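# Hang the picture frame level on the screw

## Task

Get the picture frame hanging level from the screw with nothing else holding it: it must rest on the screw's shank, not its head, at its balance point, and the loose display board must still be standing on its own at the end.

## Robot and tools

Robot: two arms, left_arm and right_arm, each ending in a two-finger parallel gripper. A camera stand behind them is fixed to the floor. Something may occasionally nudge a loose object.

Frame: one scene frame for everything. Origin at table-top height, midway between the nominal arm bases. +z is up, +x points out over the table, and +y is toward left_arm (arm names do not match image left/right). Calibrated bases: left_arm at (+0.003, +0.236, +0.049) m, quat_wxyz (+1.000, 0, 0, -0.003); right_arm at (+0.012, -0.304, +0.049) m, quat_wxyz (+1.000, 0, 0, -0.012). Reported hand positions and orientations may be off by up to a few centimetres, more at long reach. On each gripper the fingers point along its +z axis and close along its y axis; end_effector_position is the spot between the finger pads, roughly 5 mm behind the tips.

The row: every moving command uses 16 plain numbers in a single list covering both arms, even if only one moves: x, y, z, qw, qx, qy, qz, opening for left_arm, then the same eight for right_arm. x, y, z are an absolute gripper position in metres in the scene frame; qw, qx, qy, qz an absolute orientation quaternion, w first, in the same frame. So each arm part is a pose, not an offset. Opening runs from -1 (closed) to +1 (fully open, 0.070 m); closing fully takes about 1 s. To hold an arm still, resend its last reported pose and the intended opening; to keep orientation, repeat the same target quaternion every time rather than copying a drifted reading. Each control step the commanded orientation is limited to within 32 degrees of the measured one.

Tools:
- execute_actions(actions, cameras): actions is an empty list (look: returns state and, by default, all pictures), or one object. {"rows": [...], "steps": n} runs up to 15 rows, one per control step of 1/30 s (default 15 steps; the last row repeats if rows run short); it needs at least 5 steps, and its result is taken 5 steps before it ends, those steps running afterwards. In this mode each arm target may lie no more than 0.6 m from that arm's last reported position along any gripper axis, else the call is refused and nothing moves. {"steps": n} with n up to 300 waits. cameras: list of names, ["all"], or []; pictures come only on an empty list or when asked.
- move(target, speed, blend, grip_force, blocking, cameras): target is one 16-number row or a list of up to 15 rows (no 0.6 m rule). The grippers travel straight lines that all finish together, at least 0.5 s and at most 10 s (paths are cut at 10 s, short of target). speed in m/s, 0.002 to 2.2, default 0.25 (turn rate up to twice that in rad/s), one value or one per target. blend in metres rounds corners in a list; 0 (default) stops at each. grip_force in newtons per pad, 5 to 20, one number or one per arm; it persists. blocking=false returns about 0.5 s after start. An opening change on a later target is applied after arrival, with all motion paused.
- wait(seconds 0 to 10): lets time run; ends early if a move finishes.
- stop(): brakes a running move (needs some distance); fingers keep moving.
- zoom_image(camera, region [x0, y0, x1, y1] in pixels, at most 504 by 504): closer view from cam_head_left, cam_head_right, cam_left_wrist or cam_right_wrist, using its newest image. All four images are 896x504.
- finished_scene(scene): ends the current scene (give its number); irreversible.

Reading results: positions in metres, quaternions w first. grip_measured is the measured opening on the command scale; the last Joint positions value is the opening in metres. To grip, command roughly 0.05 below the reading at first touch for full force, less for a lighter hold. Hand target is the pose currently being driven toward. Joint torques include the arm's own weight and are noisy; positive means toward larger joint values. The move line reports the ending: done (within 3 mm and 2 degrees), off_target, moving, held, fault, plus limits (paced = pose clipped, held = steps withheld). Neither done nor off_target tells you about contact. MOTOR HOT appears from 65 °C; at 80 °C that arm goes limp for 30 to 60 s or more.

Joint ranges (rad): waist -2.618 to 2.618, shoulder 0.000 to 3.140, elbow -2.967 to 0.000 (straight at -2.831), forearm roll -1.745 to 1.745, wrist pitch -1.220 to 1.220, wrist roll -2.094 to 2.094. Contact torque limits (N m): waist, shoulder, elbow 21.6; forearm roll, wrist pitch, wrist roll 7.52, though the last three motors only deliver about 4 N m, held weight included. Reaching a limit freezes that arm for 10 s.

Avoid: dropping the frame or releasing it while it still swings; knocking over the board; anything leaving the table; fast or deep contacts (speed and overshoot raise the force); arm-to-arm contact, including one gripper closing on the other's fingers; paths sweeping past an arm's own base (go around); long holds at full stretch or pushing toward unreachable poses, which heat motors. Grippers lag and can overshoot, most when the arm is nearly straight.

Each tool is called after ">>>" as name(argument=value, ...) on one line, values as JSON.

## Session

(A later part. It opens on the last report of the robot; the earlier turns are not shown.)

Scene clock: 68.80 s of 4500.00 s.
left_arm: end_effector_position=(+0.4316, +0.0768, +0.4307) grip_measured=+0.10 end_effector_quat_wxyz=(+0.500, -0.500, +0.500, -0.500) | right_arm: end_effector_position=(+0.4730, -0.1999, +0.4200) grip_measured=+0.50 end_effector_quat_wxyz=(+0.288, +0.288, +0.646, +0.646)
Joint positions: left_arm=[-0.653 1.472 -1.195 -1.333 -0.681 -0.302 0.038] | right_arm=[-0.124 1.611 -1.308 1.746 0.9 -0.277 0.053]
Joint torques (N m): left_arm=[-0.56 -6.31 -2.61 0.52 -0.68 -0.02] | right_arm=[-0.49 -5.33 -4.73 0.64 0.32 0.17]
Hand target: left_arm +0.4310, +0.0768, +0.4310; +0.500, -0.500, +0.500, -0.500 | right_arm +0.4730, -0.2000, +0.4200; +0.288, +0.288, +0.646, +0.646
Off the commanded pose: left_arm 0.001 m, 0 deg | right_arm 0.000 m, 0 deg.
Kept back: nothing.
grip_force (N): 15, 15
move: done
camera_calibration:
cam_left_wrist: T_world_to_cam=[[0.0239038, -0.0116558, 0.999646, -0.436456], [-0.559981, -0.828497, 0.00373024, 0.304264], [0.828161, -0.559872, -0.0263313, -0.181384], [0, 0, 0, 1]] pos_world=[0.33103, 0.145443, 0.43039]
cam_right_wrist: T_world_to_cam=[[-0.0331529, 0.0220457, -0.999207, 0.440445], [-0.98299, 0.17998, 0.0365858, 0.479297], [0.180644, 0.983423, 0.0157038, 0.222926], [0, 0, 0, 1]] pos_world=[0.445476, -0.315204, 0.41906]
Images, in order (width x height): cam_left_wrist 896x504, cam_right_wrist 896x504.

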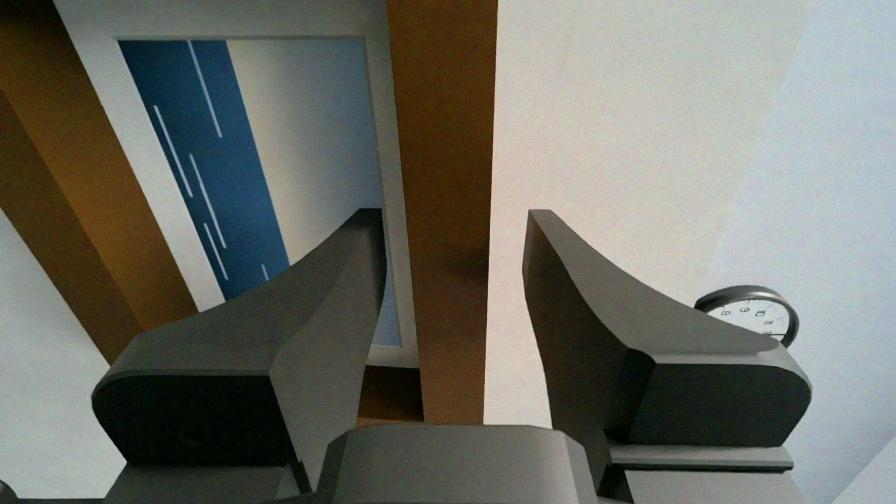

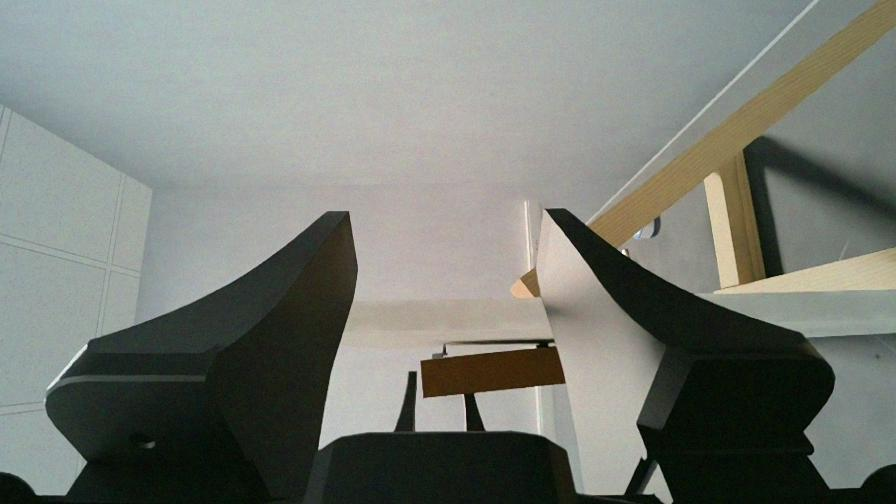

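>>> move(target=[0.431,0.0768,0.431,0.5,-0.5,0.5,-0.5,-0.38,0.473,-0.20,0.42,0.2876,0.2876,0.646,0.646,0.5], speed=0.08, grip_force=15)

>>> move(target=[0.431,0.0768,0.431,0.5,-0.5,0.5,-0.5,-0.5,0.473,-0.20,0.42,0.2876,0.2876,0.646,0.646,0.5], speed=0.08, cameras=["cam_right_wrist"])

>>> zoom_image(camera="cam_right_wrist", region=[400, 310, 560, 400])

>>> move(target=[0.431,0.0768,0.440,0.5,-0.5,0.5,-0.5,-0.5,0.473,-0.20,0.42,0.2876,0.2876,0.646,0.646,0.5], speed=0.03, cameras=["cam_right_wrist"])

>>> zoom_image(camera="cam_right_wrist", region=[400, 310, 560, 400])

>>> zoom_image(camera="cam_right_wrist", region=[415, 330, 475, 370])

Scene clock: 69.80 s of 4500.00 s.
left_arm: end_effector_position=(+0.4310, +0.0769, +0.4308) grip_measured=-0.38 end_effector_quat_wxyz=(+0.500, -0.500, +0.500, -0.500) | right_arm: end_effector_position=(+0.4730, -0.1999, +0.4200) grip_measured=+0.50 end_effector_quat_wxyz=(+0.288, +0.288, +0.646, +0.646)
Joint positions: left_arm=[-0.654 1.47 -1.193 -1.333 -0.682 -0.302 0.022] | right_arm=[-0.124 1.611 -1.308 1.746 0.9 -0.277 0.053]
Joint torques (N m): left_arm=[-0.57 -6.57 -3.05 0.63 -0.65 0.08] | right_arm=[-0.49 -5.35 -4.77 0.64 0.32 0.17]
Hand target: left_arm +0.4310, +0.0768, +0.4310; +0.500, -0.500, +0.500, -0.500 | right_arm +0.4730, -0.2000, +0.4200; +0.288, +0.288, +0.646, +0.646
Off the commanded pose: left_arm 0.000 m, 0 deg | right_arm 0.000 m, 0 deg.
Kept back: nothing.
grip_force (N): 15, 15
move: done

Scene clock: 70.30 s of 4500.00 s.
left_arm: end_effector_position=(+0.4310, +0.0769, +0.4307) grip_measured=-0.45 end_effector_quat_wxyz=(+0.500, -0.500, +0.500, -0.500) | right_arm: end_effector_position=(+0.4730, -0.1999, +0.4200) grip_measured=+0.50 end_effector_quat_wxyz=(+0.288, +0.288, +0.646, +0.646)
Joint positions: left_arm=[-0.654 1.47 -1.193 -1.334 -0.682 -0.302 0.019] | right_arm=[-0.124 1.611 -1.308 1.746 0.9 -0.277 0.053]
Joint torques (N m): left_arm=[-0.4 -6.26 -3.78 0.75 -0.42 -0.03] | right_arm=[-0.45 -5.31 -4.78 0.64 0.32 0.18]
Hand target: left_arm +0.4310, +0.0768, +0.4310; +0.500, -0.500, +0.500, -0.500 | right_arm +0.4730, -0.2000, +0.4200; +0.288, +0.288, +0.646, +0.646
Off the commanded pose: left_arm 0.000 m, 0 deg | right_arm 0.000 m, 0 deg.
Kept back: nothing.
grip_force (N): 15, 15
move: done
camera_calibration:
cam_right_wrist: T_world_to_cam=[[-0.0331529, 0.0220457, -0.999207, 0.440445], [-0.98299, 0.17998, 0.0365858, 0.479297], [0.180644, 0.983423, 0.0157038, 0.222926], [0, 0, 0, 1]] pos_world=[0.445476, -0.315204, 0.41906]
Images, in order (width x height): cam_right_wrist 896x504.

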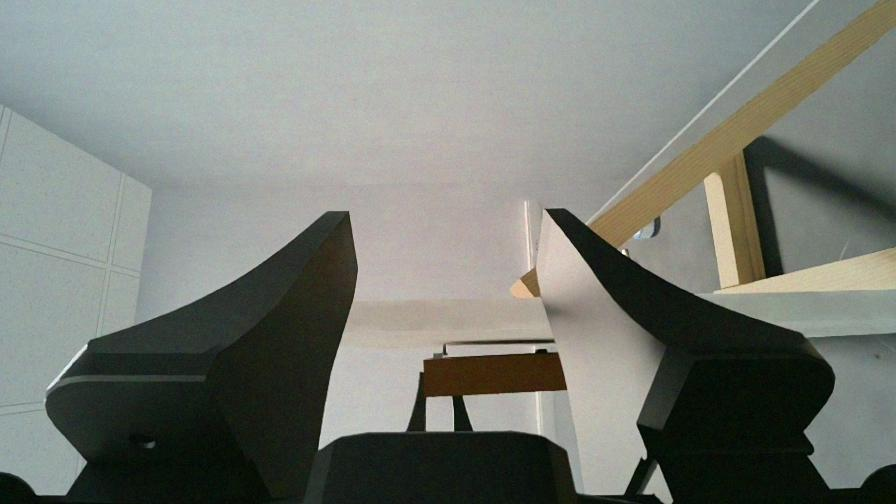

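Scaled by 3.150 from the camera's 896x504 image, which has a finer 1280x720 frame.

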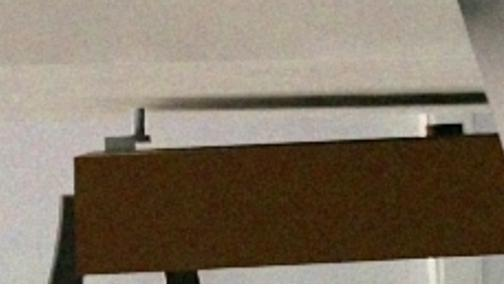

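Scene clock: 71.00 s of 4500.00 s.
left_arm: end_effector_position=(+0.4312, +0.0768, +0.4398) grip_measured=-0.45 end_effector_quat_wxyz=(+0.500, -0.500, +0.500, -0.500) | right_arm: end_effector_position=(+0.4730, -0.1999, +0.4200) grip_measured=+0.50 end_effector_quat_wxyz=(+0.288, +0.288, +0.646, +0.646)
Joint positions: left_arm=[-0.654 1.468 -1.227 -1.377 -0.675 -0.245 0.019] | right_arm=[-0.124 1.611 -1.308 1.746 0.9 -0.277 0.053]
Joint torques (N m): left_arm=[-0.12 -7.36 -3.97 0.93 -0.44 -0.09] | right_arm=[-0.52 -5.29 -4.79 0.64 0.32 0.17]
Hand target: left_arm +0.4310, +0.0768, +0.4400; +0.500, -0.500, +0.500, -0.500 | right_arm +0.4730, -0.2000, +0.4200; +0.288, +0.288, +0.646, +0.646
Off the commanded pose: left_arm 0.000 m, 0 deg | right_arm 0.000 m, 0 deg.
Kept back: nothing.
grip_force (N): 15, 15
move: done
camera_calibration:
cam_right_wrist: T_world_to_cam=[[-0.0331529, 0.0220457, -0.999207, 0.440445], [-0.98299, 0.17998, 0.0365858, 0.479297], [0.180644, 0.983423, 0.0157038, 0.222926], [0, 0, 0, 1]] pos_world=[0.445476, -0.315204, 0.41906]
Images, in order (width x height): cam_right_wrist 896x504.

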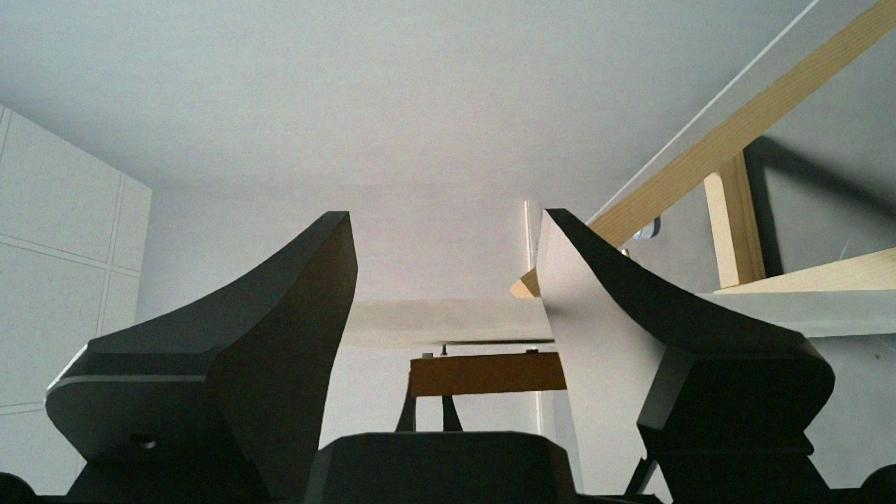

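Scaled by 3.150 from the camera's 896x504 image, which has a finer 1280x720 frame.

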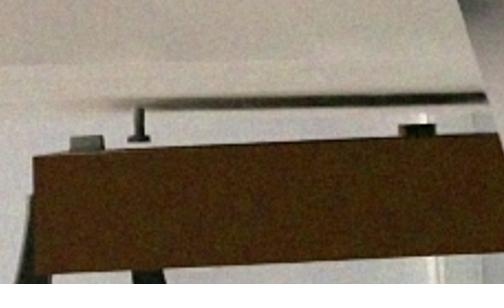

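Scaled by 8.400 from the camera's 896x504 image, which has a finer 1280x720 frame.

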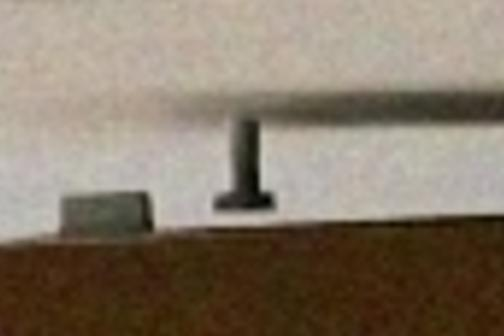

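>>> move(target=[0.4328,0.0768,0.440,0.5,-0.5,0.5,-0.5,-0.5,0.473,-0.20,0.42,0.2876,0.2876,0.646,0.646,0.5], speed=0.03, cameras=["cam_right_wrist"])

>>> zoom_image(camera="cam_right_wrist", region=[415, 330, 475, 370])

Scene clock: 72.97 s of 4500.00 s.
left_arm: end_effector_position=(+0.4325, +0.0771, +0.4404) grip_measured=-0.45 end_effector_quat_wxyz=(+0.500, -0.500, +0.500, -0.500) | right_arm: end_effector_position=(+0.4730, -0.1999, +0.4200) grip_measured=+0.50 end_effector_quat_wxyz=(+0.288, +0.288, +0.646, +0.646)
Joint positions: left_arm=[-0.65 1.471 -1.232 -1.376 -0.671 -0.247 0.019] | right_arm=[-0.124 1.611 -1.308 1.746 0.9 -0.277 0.053]
Joint torques (N m): left_arm=[0.42 -5.09 -4.37 1.05 -0.42 -0.08] | right_arm=[-0.5 -5.3 -4.71 0.64 0.32 0.17]
Hand target: left_arm +0.4328, +0.0768, +0.4400; +0.500, -0.500, +0.500, -0.500 | right_arm +0.4730, -0.2000, +0.4200; +0.288, +0.288, +0.646, +0.646
Off the commanded pose: left_arm 0.001 m, 0 deg | right_arm 0.000 m, 0 deg.
Kept back: nothing.
grip_force (N): 15, 15
move: done
camera_calibration:
cam_right_wrist: T_world_to_cam=[[-0.0331529, 0.0220457, -0.999207, 0.440445], [-0.98299, 0.17998, 0.0365858, 0.479297], [0.180644, 0.983423, 0.0157038, 0.222926], [0, 0, 0, 1]] pos_world=[0.445476, -0.315204, 0.41906]
Images, in order (width x height): cam_right_wrist 896x504.

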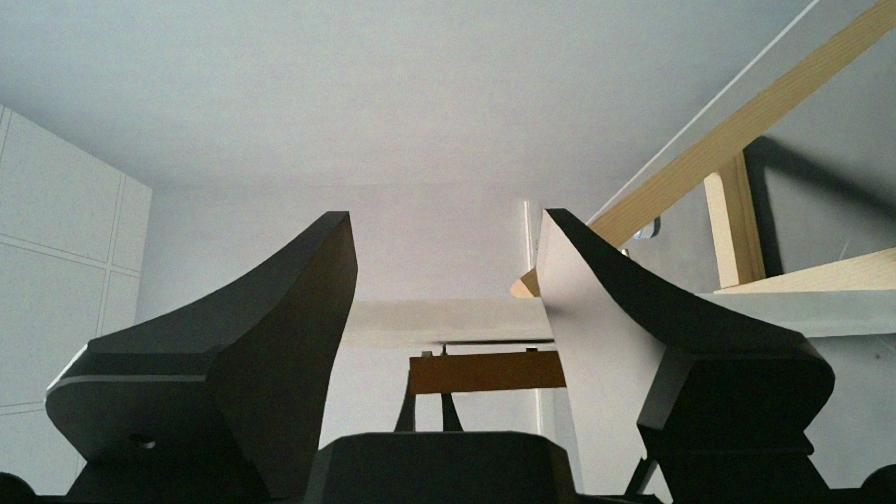

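Scaled by 8.400 from the camera's 896x504 image, which has a finer 1280x720 frame.

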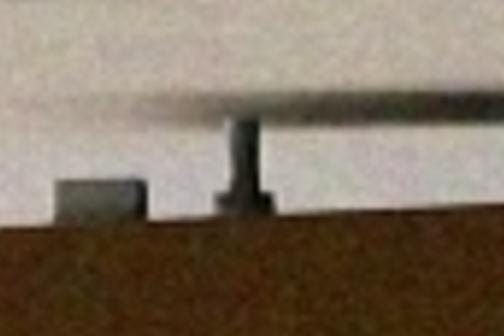

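>>> move(target=[0.4330,0.0768,0.434,0.5,-0.5,0.5,-0.5,-0.5,0.473,-0.20,0.42,0.2876,0.2876,0.646,0.646,0.5], speed=0.03)

>>> move(target=[0.4330,0.0768,0.432,0.5,-0.5,0.5,-0.5,-0.5,0.473,-0.20,0.42,0.2876,0.2876,0.646,0.646,0.5], speed=0.01)

>>> move(target=[0.4330,0.0768,0.4305,0.5,-0.5,0.5,-0.5,-0.5,0.473,-0.20,0.42,0.2876,0.2876,0.646,0.646,0.5], speed=0.01, cameras=["cam_right_wrist"])

>>> zoom_image(camera="cam_right_wrist", region=[415, 330, 475, 370])

Scene clock: 74.27 s of 4500.00 s.
left_arm: end_effector_position=(+0.4330, +0.0765, +0.4340) grip_measured=-0.45 end_effector_quat_wxyz=(+0.500, -0.500, +0.500, -0.500) | right_arm: end_effector_position=(+0.4730, -0.1999, +0.4200) grip_measured=+0.50 end_effector_quat_wxyz=(+0.288, +0.288, +0.646, +0.646)
Joint positions: left_arm=[-0.65 1.475 -1.211 -1.346 -0.675 -0.285 0.019] | right_arm=[-0.124 1.611 -1.308 1.746 0.9 -0.277 0.053]
Joint torques (N m): left_arm=[1.36 -5.13 -3.43 0.8 -0.73 0.05] | right_arm=[-0.48 -5.32 -4.79 0.64 0.31 0.17]
Hand target: left_arm +0.4330, +0.0768, +0.4340; +0.500, -0.500, +0.500, -0.500 | right_arm +0.4730, -0.2000, +0.4200; +0.288, +0.288, +0.646, +0.646
Off the commanded pose: left_arm 0.000 m, 0 deg | right_arm 0.000 m, 0 deg.
Kept back: nothing.
grip_force (N): 15, 15
move: done

Scene clock: 74.97 s of 4500.00 s.
left_arm: end_effector_position=(+0.4328, +0.0767, +0.4321) grip_measured=-0.45 end_effector_quat_wxyz=(+0.500, -0.500, +0.500, -0.500) | right_arm: end_effector_position=(+0.4730, -0.1999, +0.4200) grip_measured=+0.50 end_effector_quat_wxyz=(+0.288, +0.288, +0.646, +0.646)
Joint positions: left_arm=[-0.65 1.475 -1.203 -1.337 -0.677 -0.297 0.019] | right_arm=[-0.124 1.611 -1.308 1.746 0.9 -0.277 0.053]
Joint torques (N m): left_arm=[0.97 -5.11 -3.36 0.92 -0.74 -0.06] | right_arm=[-0.51 -5.3 -4.78 0.64 0.32 0.17]
Hand target: left_arm +0.4330, +0.0768, +0.4320; +0.500, -0.500, +0.500, -0.500 | right_arm +0.4730, -0.2000, +0.4200; +0.288, +0.288, +0.646, +0.646
Off the commanded pose: left_arm 0.000 m, 0 deg | right_arm 0.000 m, 0 deg.
Kept back: nothing.
grip_force (N): 15, 15
move: done

Scene clock: 75.67 s of 4500.00 s.
left_arm: end_effector_position=(+0.4329, +0.0765, +0.4307) grip_measured=-0.45 end_effector_quat_wxyz=(+0.500, -0.500, +0.500, -0.500) | right_arm: end_effector_position=(+0.4730, -0.1999, +0.4200) grip_measured=+0.50 end_effector_quat_wxyz=(+0.288, +0.288, +0.646, +0.646)
Joint positions: left_arm=[-0.65 1.475 -1.198 -1.329 -0.678 -0.306 0.019] | right_arm=[-0.124 1.611 -1.308 1.746 0.9 -0.277 0.053]
Joint torques (N m): left_arm=[0.8 -5.38 -3.4 0.92 -0.79 -0.04] | right_arm=[-0.46 -5.3 -4.78 0.64 0.33 0.18]
Hand target: left_arm +0.4330, +0.0768, +0.4305; +0.500, -0.500, +0.500, -0.500 | right_arm +0.4730, -0.2000, +0.4200; +0.288, +0.288, +0.646, +0.646
Off the commanded pose: left_arm 0.000 m, 0 deg | right_arm 0.000 m, 0 deg.
Kept back: nothing.
grip_force (N): 15, 15
move: done
camera_calibration:
cam_right_wrist: T_world_to_cam=[[-0.0331529, 0.0220457, -0.999207, 0.440445], [-0.98299, 0.17998, 0.0365858, 0.479297], [0.180644, 0.983423, 0.0157038, 0.222926], [0, 0, 0, 1]] pos_world=[0.445476, -0.315204, 0.41906]
Images, in order (width x height): cam_right_wrist 896x504.

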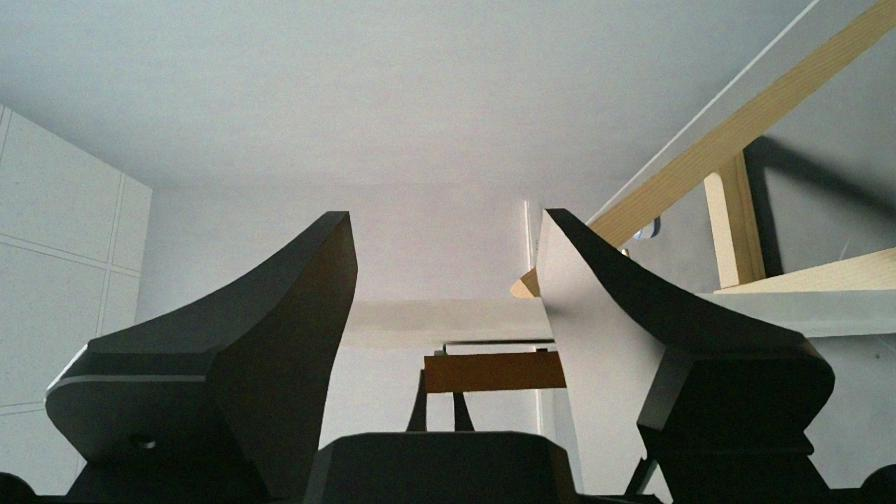

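Scaled by 8.400 from the camera's 896x504 image, which has a finer 1280x720 frame.

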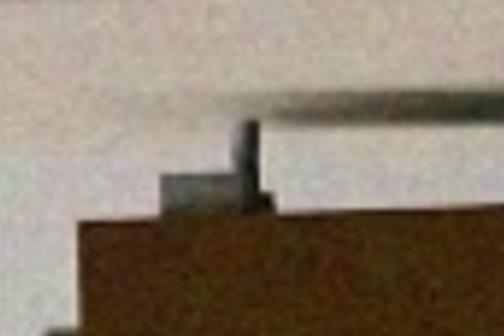

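>>> move(target=[[0.4330,0.0768,0.4295,0.5,-0.5,0.5,-0.5,-0.5,0.473,-0.20,0.42,0.2876,0.2876,0.646,0.646,0.5],[0.4330,0.0768,0.4288,0.5,-0.5,0.5,-0.5,-0.5,0.473,-0.20,0.42,0.2876,0.2876,0.646,0.646,0.5]], speed=0.01, cameras=["cam_right_wrist"])

>>> zoom_image(camera="cam_right_wrist", region=[415, 330, 475, 370])

Scene clock: 77.43 s of 4500.00 s.
left_arm: end_effector_position=(+0.4328, +0.0766, +0.4293) grip_measured=-0.45 end_effector_quat_wxyz=(+0.500, -0.500, +0.500, -0.501) | right_arm: end_effector_position=(+0.4730, -0.1999, +0.4200) grip_measured=+0.50 end_effector_quat_wxyz=(+0.288, +0.288, +0.646, +0.646)
Joint positions: left_arm=[-0.65 1.475 -1.192 -1.321 -0.679 -0.317 0.019] | right_arm=[-0.124 1.611 -1.308 1.746 0.9 -0.277 0.053]
Joint torques (N m): left_arm=[0.17 -5.41 -3.31 0.8 -0.71 -0.03] | right_arm=[-0.47 -5.34 -4.78 0.64 0.32 0.18]
Hand target: left_arm +0.4330, +0.0768, +0.4288; +0.500, -0.500, +0.500, -0.500 | right_arm +0.4730, -0.2000, +0.4200; +0.288, +0.288, +0.646, +0.646
Off the commanded pose: left_arm 0.001 m, 0 deg | right_arm 0.000 m, 0 deg.
Kept back: nothing.
grip_force (N): 15, 15
move: done
camera_calibration:
cam_right_wrist: T_world_to_cam=[[-0.0331529, 0.0220457, -0.999207, 0.440445], [-0.98299, 0.17998, 0.0365858, 0.479297], [0.180644, 0.983423, 0.0157038, 0.222926], [0, 0, 0, 1]] pos_world=[0.445476, -0.315204, 0.41906]
Images, in order (width x height): cam_right_wrist 896x504.

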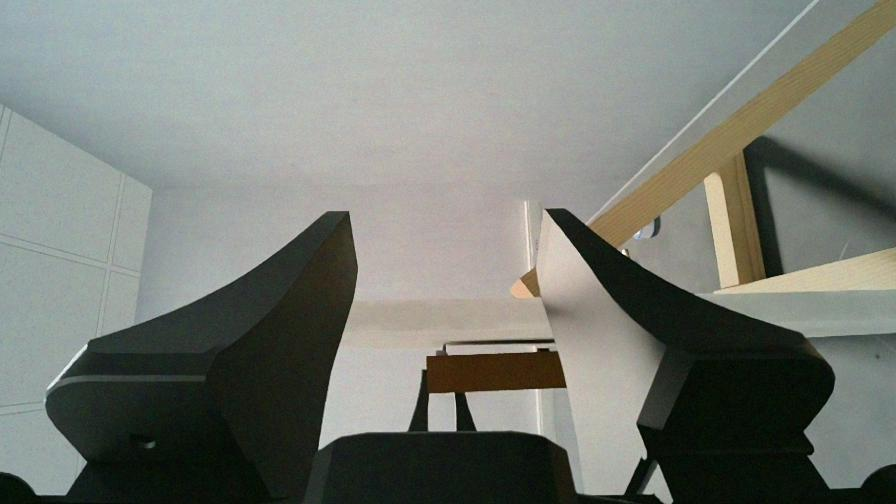

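Scaled by 8.400 from the camera's 896x504 image, which has a finer 1280x720 frame.

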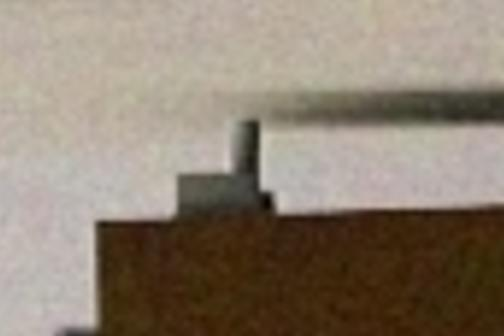

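>>> move(target=[[0.4330,0.0768,0.4282,0.5,-0.5,0.5,-0.5,-0.5,0.473,-0.20,0.42,0.2876,0.2876,0.646,0.646,0.5],[0.4330,0.0768,0.4275,0.5,-0.5,0.5,-0.5,-0.5,0.473,-0.20,0.42,0.2876,0.2876,0.646,0.646,0.5]], speed=0.01, cameras=["cam_right_wrist"])

>>> zoom_image(camera="cam_right_wrist", region=[415, 330, 475, 370])

Scene clock: 78.53 s of 4500.00 s.
left_arm: end_effector_position=(+0.4327, +0.0767, +0.4288) grip_measured=-0.45 end_effector_quat_wxyz=(+0.500, -0.499, +0.499, -0.501) | right_arm: end_effector_position=(+0.4730, -0.1999, +0.4200) grip_measured=+0.50 end_effector_quat_wxyz=(+0.288, +0.288, +0.646, +0.646)
Joint positions: left_arm=[-0.65 1.475 -1.188 -1.313 -0.681 -0.325 0.019] | right_arm=[-0.124 1.611 -1.308 1.746 0.9 -0.277 0.053]
Joint torques (N m): left_arm=[-0.25 -5.11 -1.54 0.04 -0.46 -0.07] | right_arm=[-0.46 -5.34 -4.78 0.64 0.32 0.17]
Hand target: left_arm +0.4330, +0.0768, +0.4275; +0.500, -0.500, +0.500, -0.500 | right_arm +0.4730, -0.2000, +0.4200; +0.288, +0.288, +0.646, +0.646
Off the commanded pose: left_arm 0.001 m, 0 deg | right_arm 0.000 m, 0 deg.
Kept back: nothing.
grip_force (N): 15, 15
move: done
camera_calibration:
cam_right_wrist: T_world_to_cam=[[-0.0331529, 0.0220457, -0.999207, 0.440445], [-0.98299, 0.17998, 0.0365858, 0.479297], [0.180644, 0.983423, 0.0157038, 0.222926], [0, 0, 0, 1]] pos_world=[0.445476, -0.315204, 0.41906]
Images, in order (width x height): cam_right_wrist 896x504.

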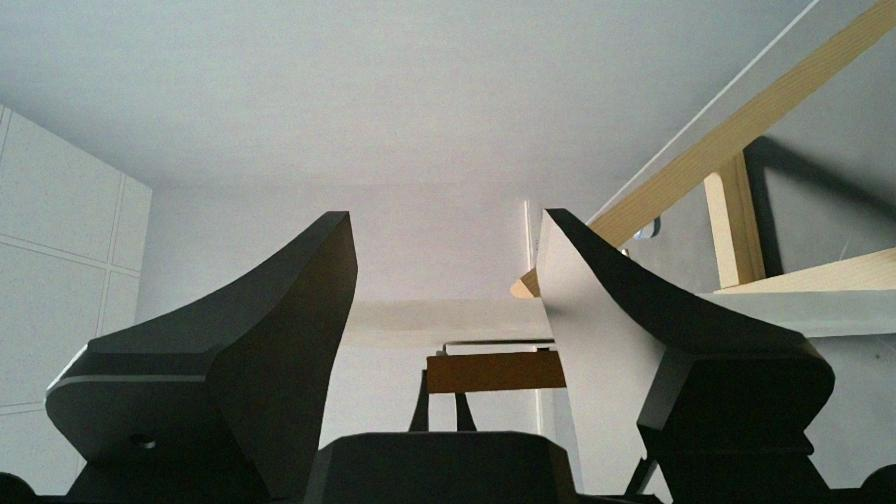

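Scaled by 8.400 from the camera's 896x504 image, which has a finer 1280x720 frame.

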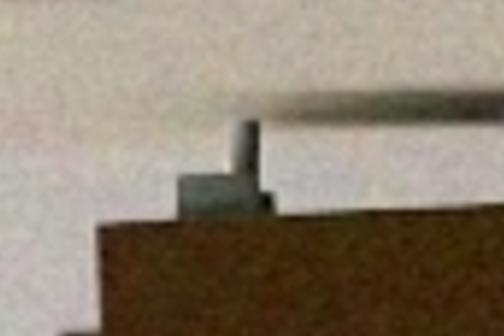

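>>> move(target=[[0.4330,0.0768,0.4286,0.5,-0.5,0.5,-0.5,-0.5,0.473,-0.20,0.42,0.2876,0.2876,0.646,0.646,0.5],[0.4330,0.0768,0.4288,0.5,-0.5,0.5,-0.5,-0.41,0.473,-0.20,0.42,0.2876,0.2876,0.646,0.646,0.5],[0.4330,0.0768,0.4290,0.5,-0.5,0.5,-0.5,-0.25,0.473,-0.20,0.42,0.2876,0.2876,0.646,0.646,0.5],[0.4330,0.0768,0.4290,0.5,-0.5,0.5,-0.5,0.1,0.473,-0.20,0.42,0.2876,0.2876,0.646,0.646,0.5]], speed=0.02, cameras=["cam_right_wrist"])

>>> zoom_image(camera="cam_right_wrist", region=[415, 330, 475, 370])

Scene clock: 82.07 s of 4500.00 s.
left_arm: end_effector_position=(+0.4330, +0.0764, +0.4291) grip_measured=+0.10 end_effector_quat_wxyz=(+0.500, -0.500, +0.500, -0.500) | right_arm: end_effector_position=(+0.4730, -0.1999, +0.4200) grip_measured=+0.50 end_effector_quat_wxyz=(+0.288, +0.288, +0.646, +0.646)
Joint positions: left_arm=[-0.65 1.476 -1.193 -1.322 -0.679 -0.316 0.038] | right_arm=[-0.124 1.611 -1.308 1.746 0.9 -0.277 0.053]
Joint torques (N m): left_arm=[-0.54 -6.63 -2.45 0.62 -0.57 0.06] | right_arm=[-0.48 -5.31 -4.79 0.64 0.32 0.17]
Hand target: left_arm +0.4330, +0.0768, +0.4290; +0.500, -0.500, +0.500, -0.500 | right_arm +0.4730, -0.2000, +0.4200; +0.288, +0.288, +0.646, +0.646
Off the commanded pose: left_arm 0.000 m, 0 deg | right_arm 0.000 m, 0 deg.
Kept back: nothing.
grip_force (N): 15, 15
move: done
camera_calibration:
cam_right_wrist: T_world_to_cam=[[-0.0331529, 0.0220457, -0.999207, 0.440445], [-0.98299, 0.17998, 0.0365858, 0.479297], [0.180644, 0.983423, 0.0157038, 0.222926], [0, 0, 0, 1]] pos_world=[0.445476, -0.315204, 0.41906]
Images, in order (width x height): cam_right_wrist 896x504.

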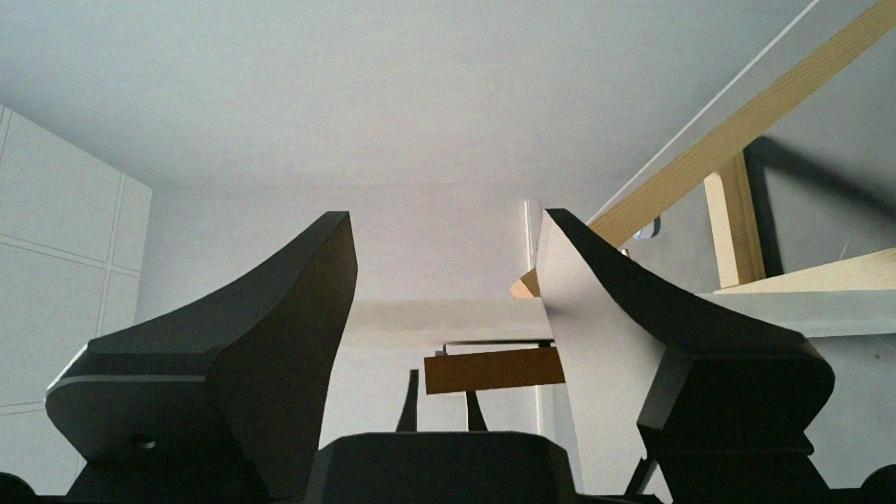

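Scaled by 8.400 from the camera's 896x504 image, which has a finer 1280x720 frame.

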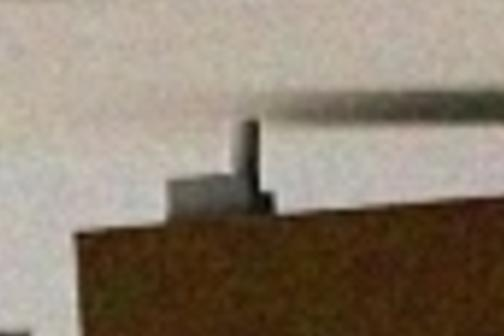

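>>> move(target=[[0.36,0.0768,0.4295,0.5,-0.5,0.5,-0.5,0.1,0.473,-0.20,0.42,0.2876,0.2876,0.646,0.646,0.5],[0.36,0.0768,0.475,0.5,-0.5,0.5,-0.5,0.1,0.473,-0.20,0.42,0.2876,0.2876,0.646,0.646,0.5]], speed=0.08, cameras=["all"])

>>> zoom_image(camera="cam_right_wrist", region=[415, 330, 475, 370])

>>> zoom_image(camera="cam_head_left", region=[380, 100, 560, 200])

>>> zoom_image(camera="cam_head_right", region=[320, 100, 500, 200])

Scene clock: 84.20 s of 4500.00 s.
left_arm: end_effector_position=(+0.3595, +0.0770, +0.4763) grip_measured=+0.10 end_effector_quat_wxyz=(+0.500, -0.500, +0.499, -0.501) | right_arm: end_effector_position=(+0.4730, -0.1999, +0.4200) grip_measured=+0.50 end_effector_quat_wxyz=(+0.288, +0.288, +0.646, +0.646)
Joint positions: left_arm=[-0.865 1.285 -1.2 -1.57 -0.87 -0.002 0.038] | right_arm=[-0.124 1.611 -1.308 1.746 0.9 -0.277 0.053]
Joint torques (N m): left_arm=[0.4 -3.28 -2.57 0.79 0.03 -0.13] | right_arm=[-0.49 -5.3 -4.75 0.64 0.33 0.17]
Hand target: left_arm +0.3600, +0.0768, +0.4750; +0.500, -0.500, +0.500, -0.500 | right_arm +0.4730, -0.2000, +0.4200; +0.288, +0.288, +0.646, +0.646
Off the commanded pose: left_arm 0.001 m, 0 deg | right_arm 0.000 m, 0 deg.
Kept back: nothing.
grip_force (N): 15, 15
move: done
camera_calibration:
cam_left_wrist: T_world_to_cam=[[0.0213677, -0.00917861, 0.99973, -0.479561], [-0.560467, -0.828165, 0.00437568, 0.263796], [0.827901, -0.560409, -0.0228403, -0.121916], [0, 0, 0, 1]] pos_world=[0.25903, 0.145742, 0.475493]
cam_right_wrist: T_world_to_cam=[[-0.0331529, 0.0220457, -0.999207, 0.440445], [-0.98299, 0.17998, 0.0365858, 0.479297], [0.180644, 0.983423, 0.0157038, 0.222926], [0, 0, 0, 1]] pos_world=[0.445476, -0.315204, 0.41906]

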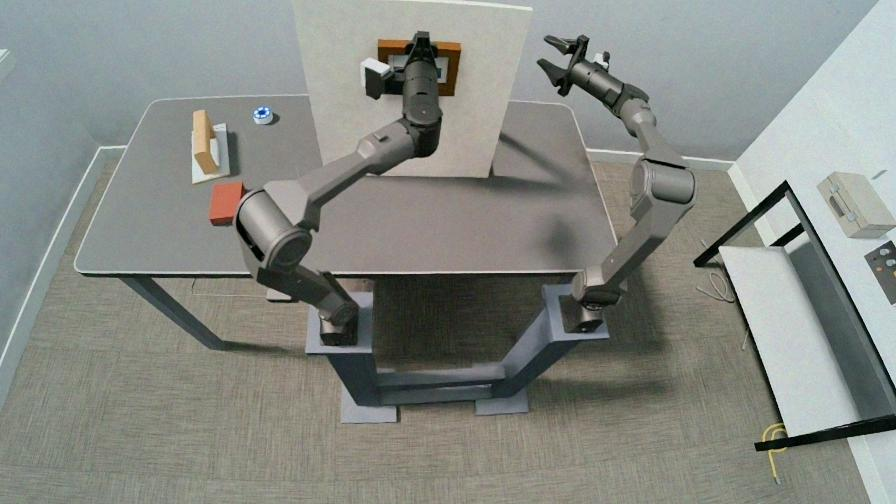

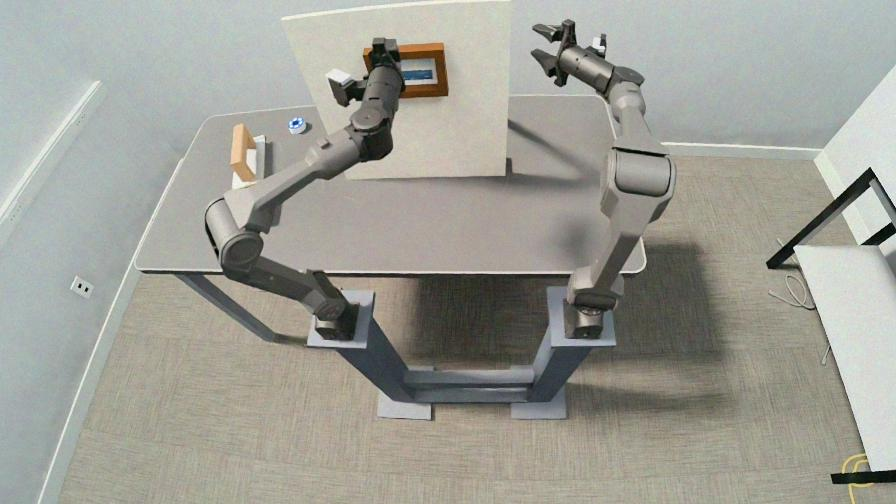

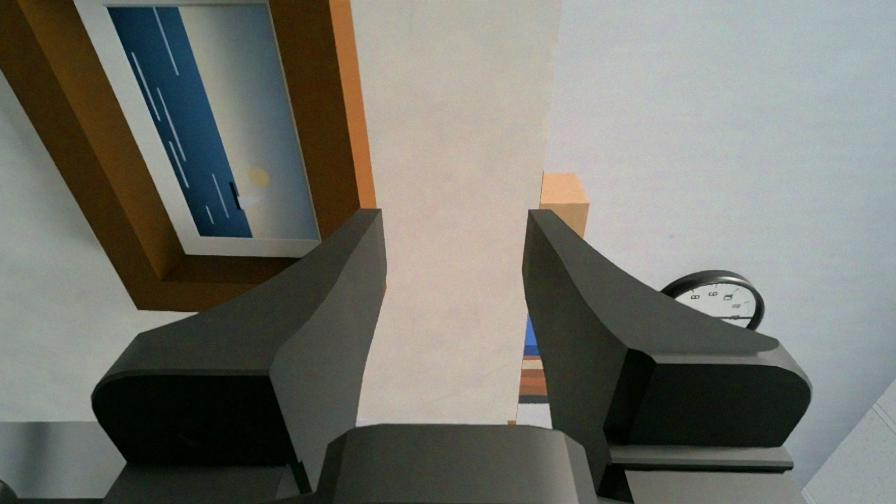

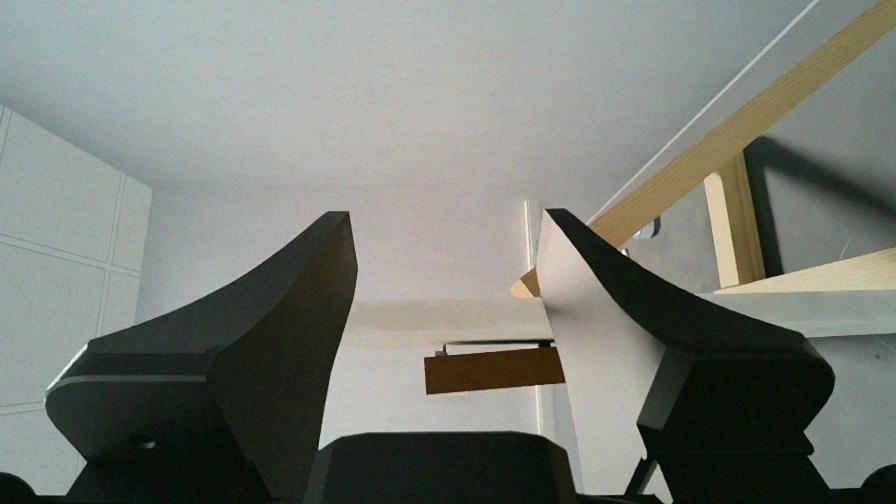

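Scaled by 8.400 from the camera's 896x504 image, which has a finer 1280x720 frame.

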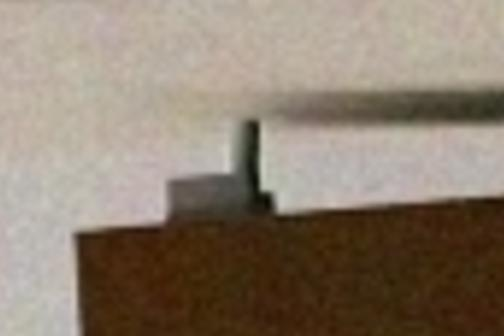

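Scaled by 2.800 from the camera's 896x504 image, which has a finer 1280x720 frame.

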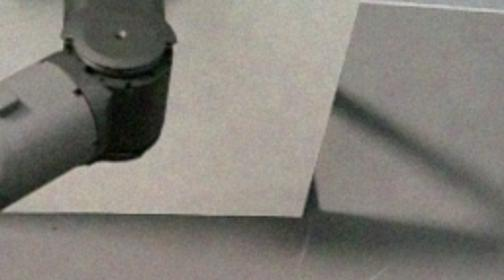

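Scaled by 2.800 from the camera's 896x504 image, which has a finer 1280x720 frame.

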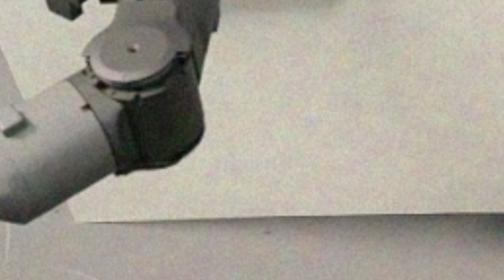

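>>> move(target=[[0.33,0.14,0.45,0.5,-0.5,0.5,-0.5,0.1,0.473,-0.20,0.42,0.2876,0.2876,0.646,0.646,0.5],[0.32,0.22,0.42,0.5,-0.5,0.5,-0.5,-1,0.473,-0.20,0.42,0.2876,0.2876,0.646,0.646,0.5]], speed=0.25, blend=0.03, cameras=["all"])

>>> zoom_image(camera="cam_head_left", region=[365, 30, 475, 110])

>>> zoom_image(camera="cam_head_right", region=[345, 30, 455, 110])

>>> zoom_image(camera="cam_right_wrist", region=[415, 330, 475, 370])

Scene clock: 86.73 s of 4500.00 s.
left_arm: end_effector_position=(+0.3202, +0.2200, +0.4198) grip_measured=-1.00 end_effector_quat_wxyz=(+0.500, -0.500, +0.500, -0.500) | right_arm: end_effector_position=(+0.4730, -0.1999, +0.4200) grip_measured=+0.50 end_effector_quat_wxyz=(+0.288, +0.288, +0.646, +0.646)
Joint positions: left_arm=[-0.166 0.859 -0.721 -1.291 -0.179 -0.285 0] | right_arm=[-0.124 1.611 -1.308 1.746 0.9 -0.277 0.053]
Joint torques (N m): left_arm=[0.46 -2.6 -2.69 0.34 -0.28 -0.14] | right_arm=[-0.47 -5.34 -4.76 0.65 0.32 0.17]
Hand target: left_arm +0.3200, +0.2200, +0.4200; +0.500, -0.500, +0.500, -0.500 | right_arm +0.4730, -0.2000, +0.4200; +0.288, +0.288, +0.646, +0.646
Off the commanded pose: left_arm 0.000 m, 0 deg | right_arm 0.000 m, 0 deg.
Kept back: nothing.
grip_force (N): 15, 15
move: done
camera_calibration:
cam_left_wrist: T_world_to_cam=[[0.023918, -0.010935, 0.999654, -0.421342], [-0.559974, -0.828499, 0.00433533, 0.360309], [0.828165, -0.559884, -0.0259393, -0.00940484], [0, 0, 0, 1]] pos_world=[0.21963, 0.288643, 0.419391]
cam_right_wrist: T_world_to_cam=[[-0.0331529, 0.0220457, -0.999207, 0.440445], [-0.98299, 0.17998, 0.0365858, 0.479297], [0.180644, 0.983423, 0.0157038, 0.222926], [0, 0, 0, 1]] pos_world=[0.445476, -0.315204, 0.41906]

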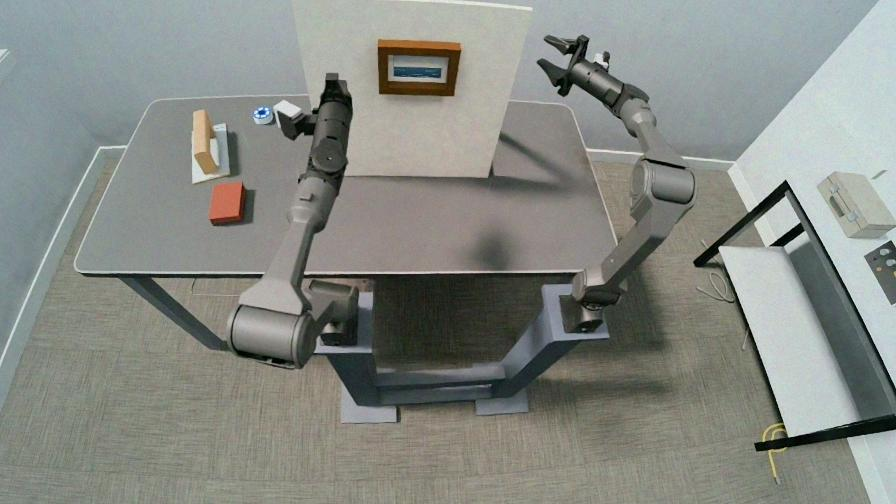

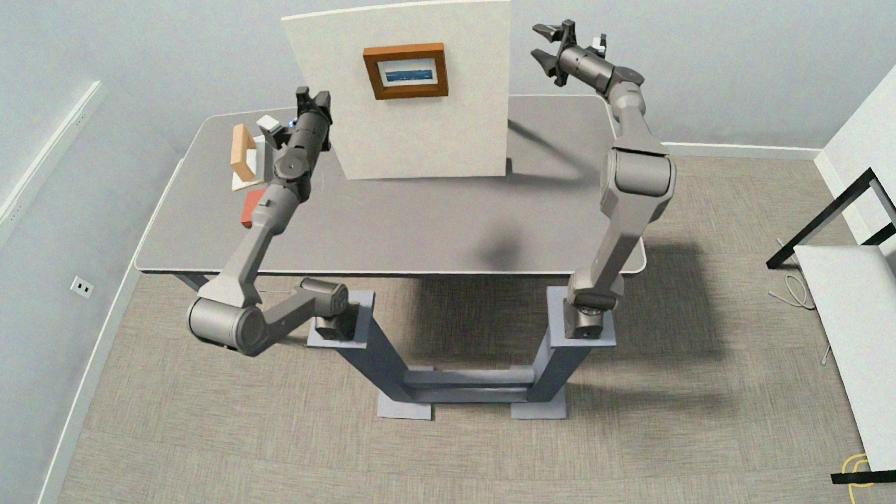

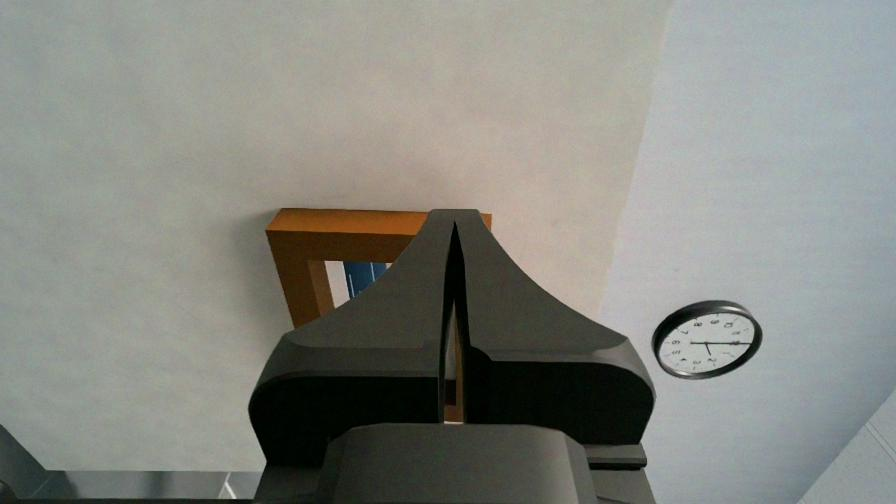

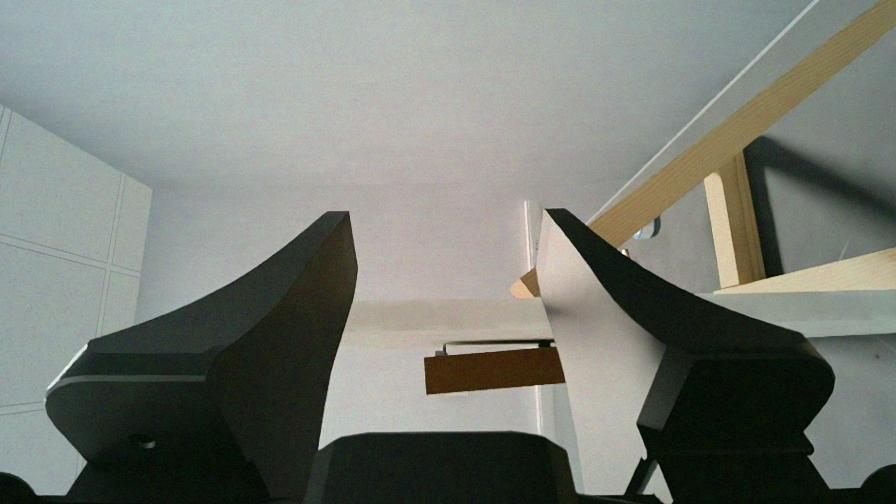

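Scaled by 4.582 from the camera's 896x504 image, which has a finer 1280x720 frame.

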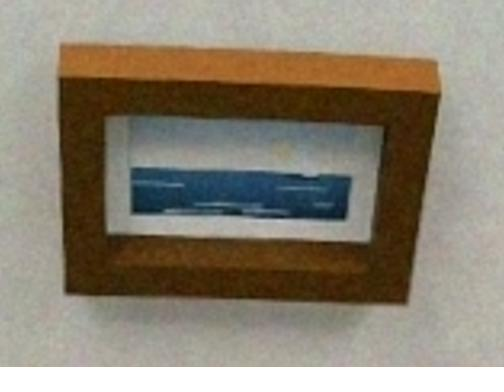

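Scaled by 4.582 from the camera's 896x504 image, which has a finer 1280x720 frame.

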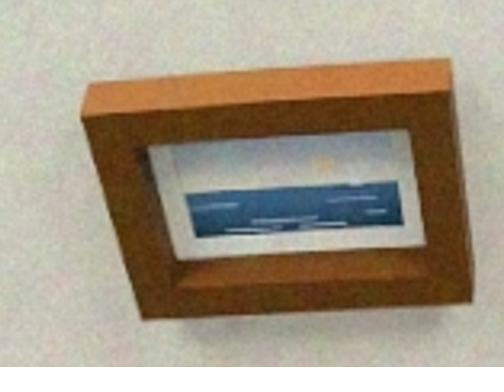

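Scaled by 8.400 from the camera's 896x504 image, which has a finer 1280x720 frame.

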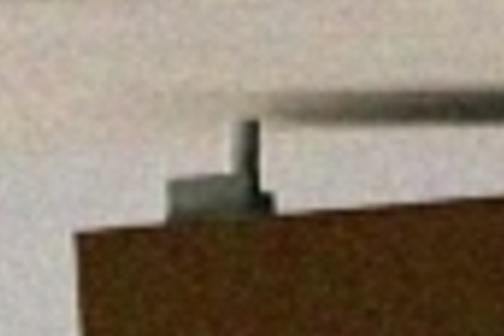

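>>> zoom_image(camera="cam_head_left", region=[370, 34, 420, 62])

>>> zoom_image(camera="cam_head_left", region=[420, 34, 470, 62])

>>> zoom_image(camera="cam_head_right", region=[355, 34, 405, 62])

>>> zoom_image(camera="cam_head_right", region=[405, 34, 455, 62])

>>> zoom_image(camera="cam_head_left", region=[370, 78, 420, 106])

>>> zoom_image(camera="cam_head_left", region=[420, 78, 470, 106])

>>> zoom_image(camera="cam_head_right", region=[355, 78, 405, 106])

>>> zoom_image(camera="cam_head_right", region=[405, 78, 455, 106])

>>> zoom_image(camera="cam_head_left", region=[340, 150, 500, 190])

>>> zoom_image(camera="cam_head_right", region=[340, 150, 520, 190])

>>> zoom_image(camera="cam_head_left", region=[290, 0, 540, 40])

>>> zoom_image(camera="cam_head_right", region=[275, 0, 525, 40])

Scaled by 10.080 from the camera's 896x504 image, which has a finer 1280x720 frame.

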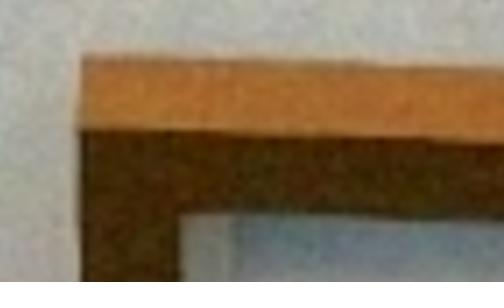

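Scaled by 10.080 from the camera's 896x504 image, which has a finer 1280x720 frame.

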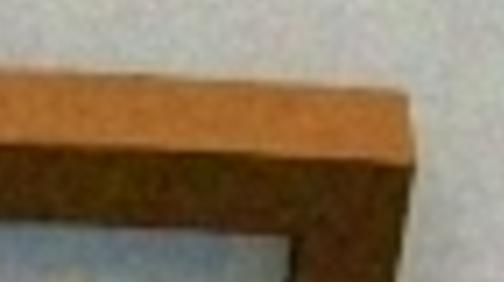

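Scaled by 10.080 from the camera's 896x504 image, which has a finer 1280x720 frame.

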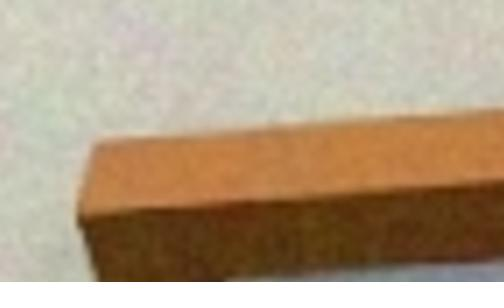

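Scaled by 10.080 from the camera's 896x504 image, which has a finer 1280x720 frame.

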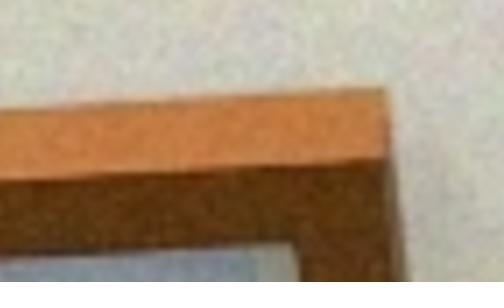

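Scaled by 10.080 from the camera's 896x504 image, which has a finer 1280x720 frame.

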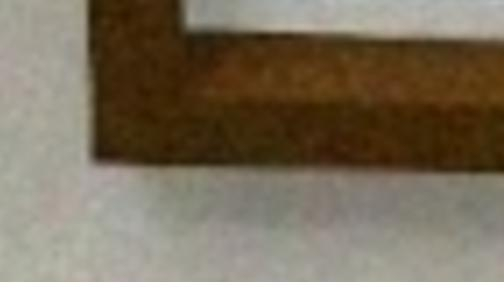

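Scaled by 10.080 from the camera's 896x504 image, which has a finer 1280x720 frame.

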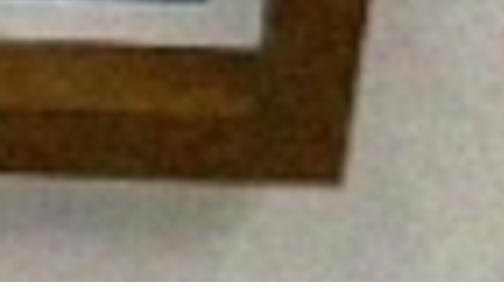

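Scaled by 10.080 from the camera's 896x504 image, which has a finer 1280x720 frame.

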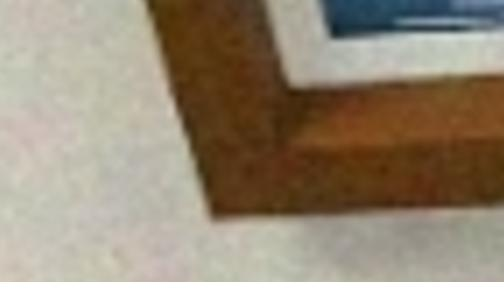

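Scaled by 10.080 from the camera's 896x504 image, which has a finer 1280x720 frame.

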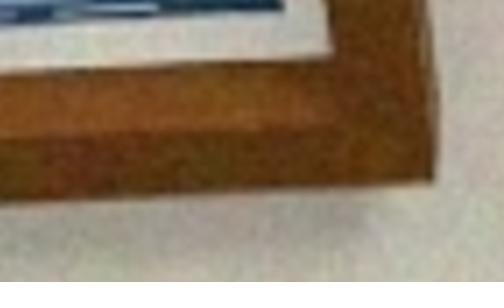

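Scaled by 3.150 from the camera's 896x504 image, which has a finer 1280x720 frame.

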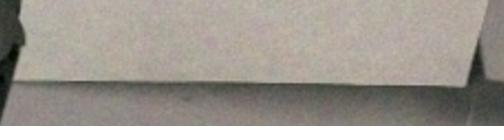

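Scaled by 2.800 from the camera's 896x504 image, which has a finer 1280x720 frame.

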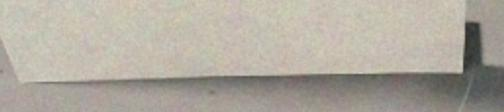

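Scaled by 2.016 from the camera's 896x504 image, which has a finer 1280x720 frame.

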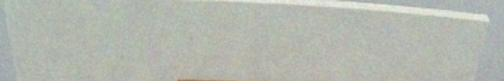

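Scaled by 2.016 from the camera's 896x504 image, which has a finer 1280x720 frame.

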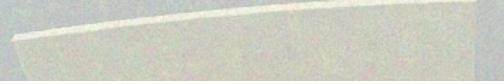

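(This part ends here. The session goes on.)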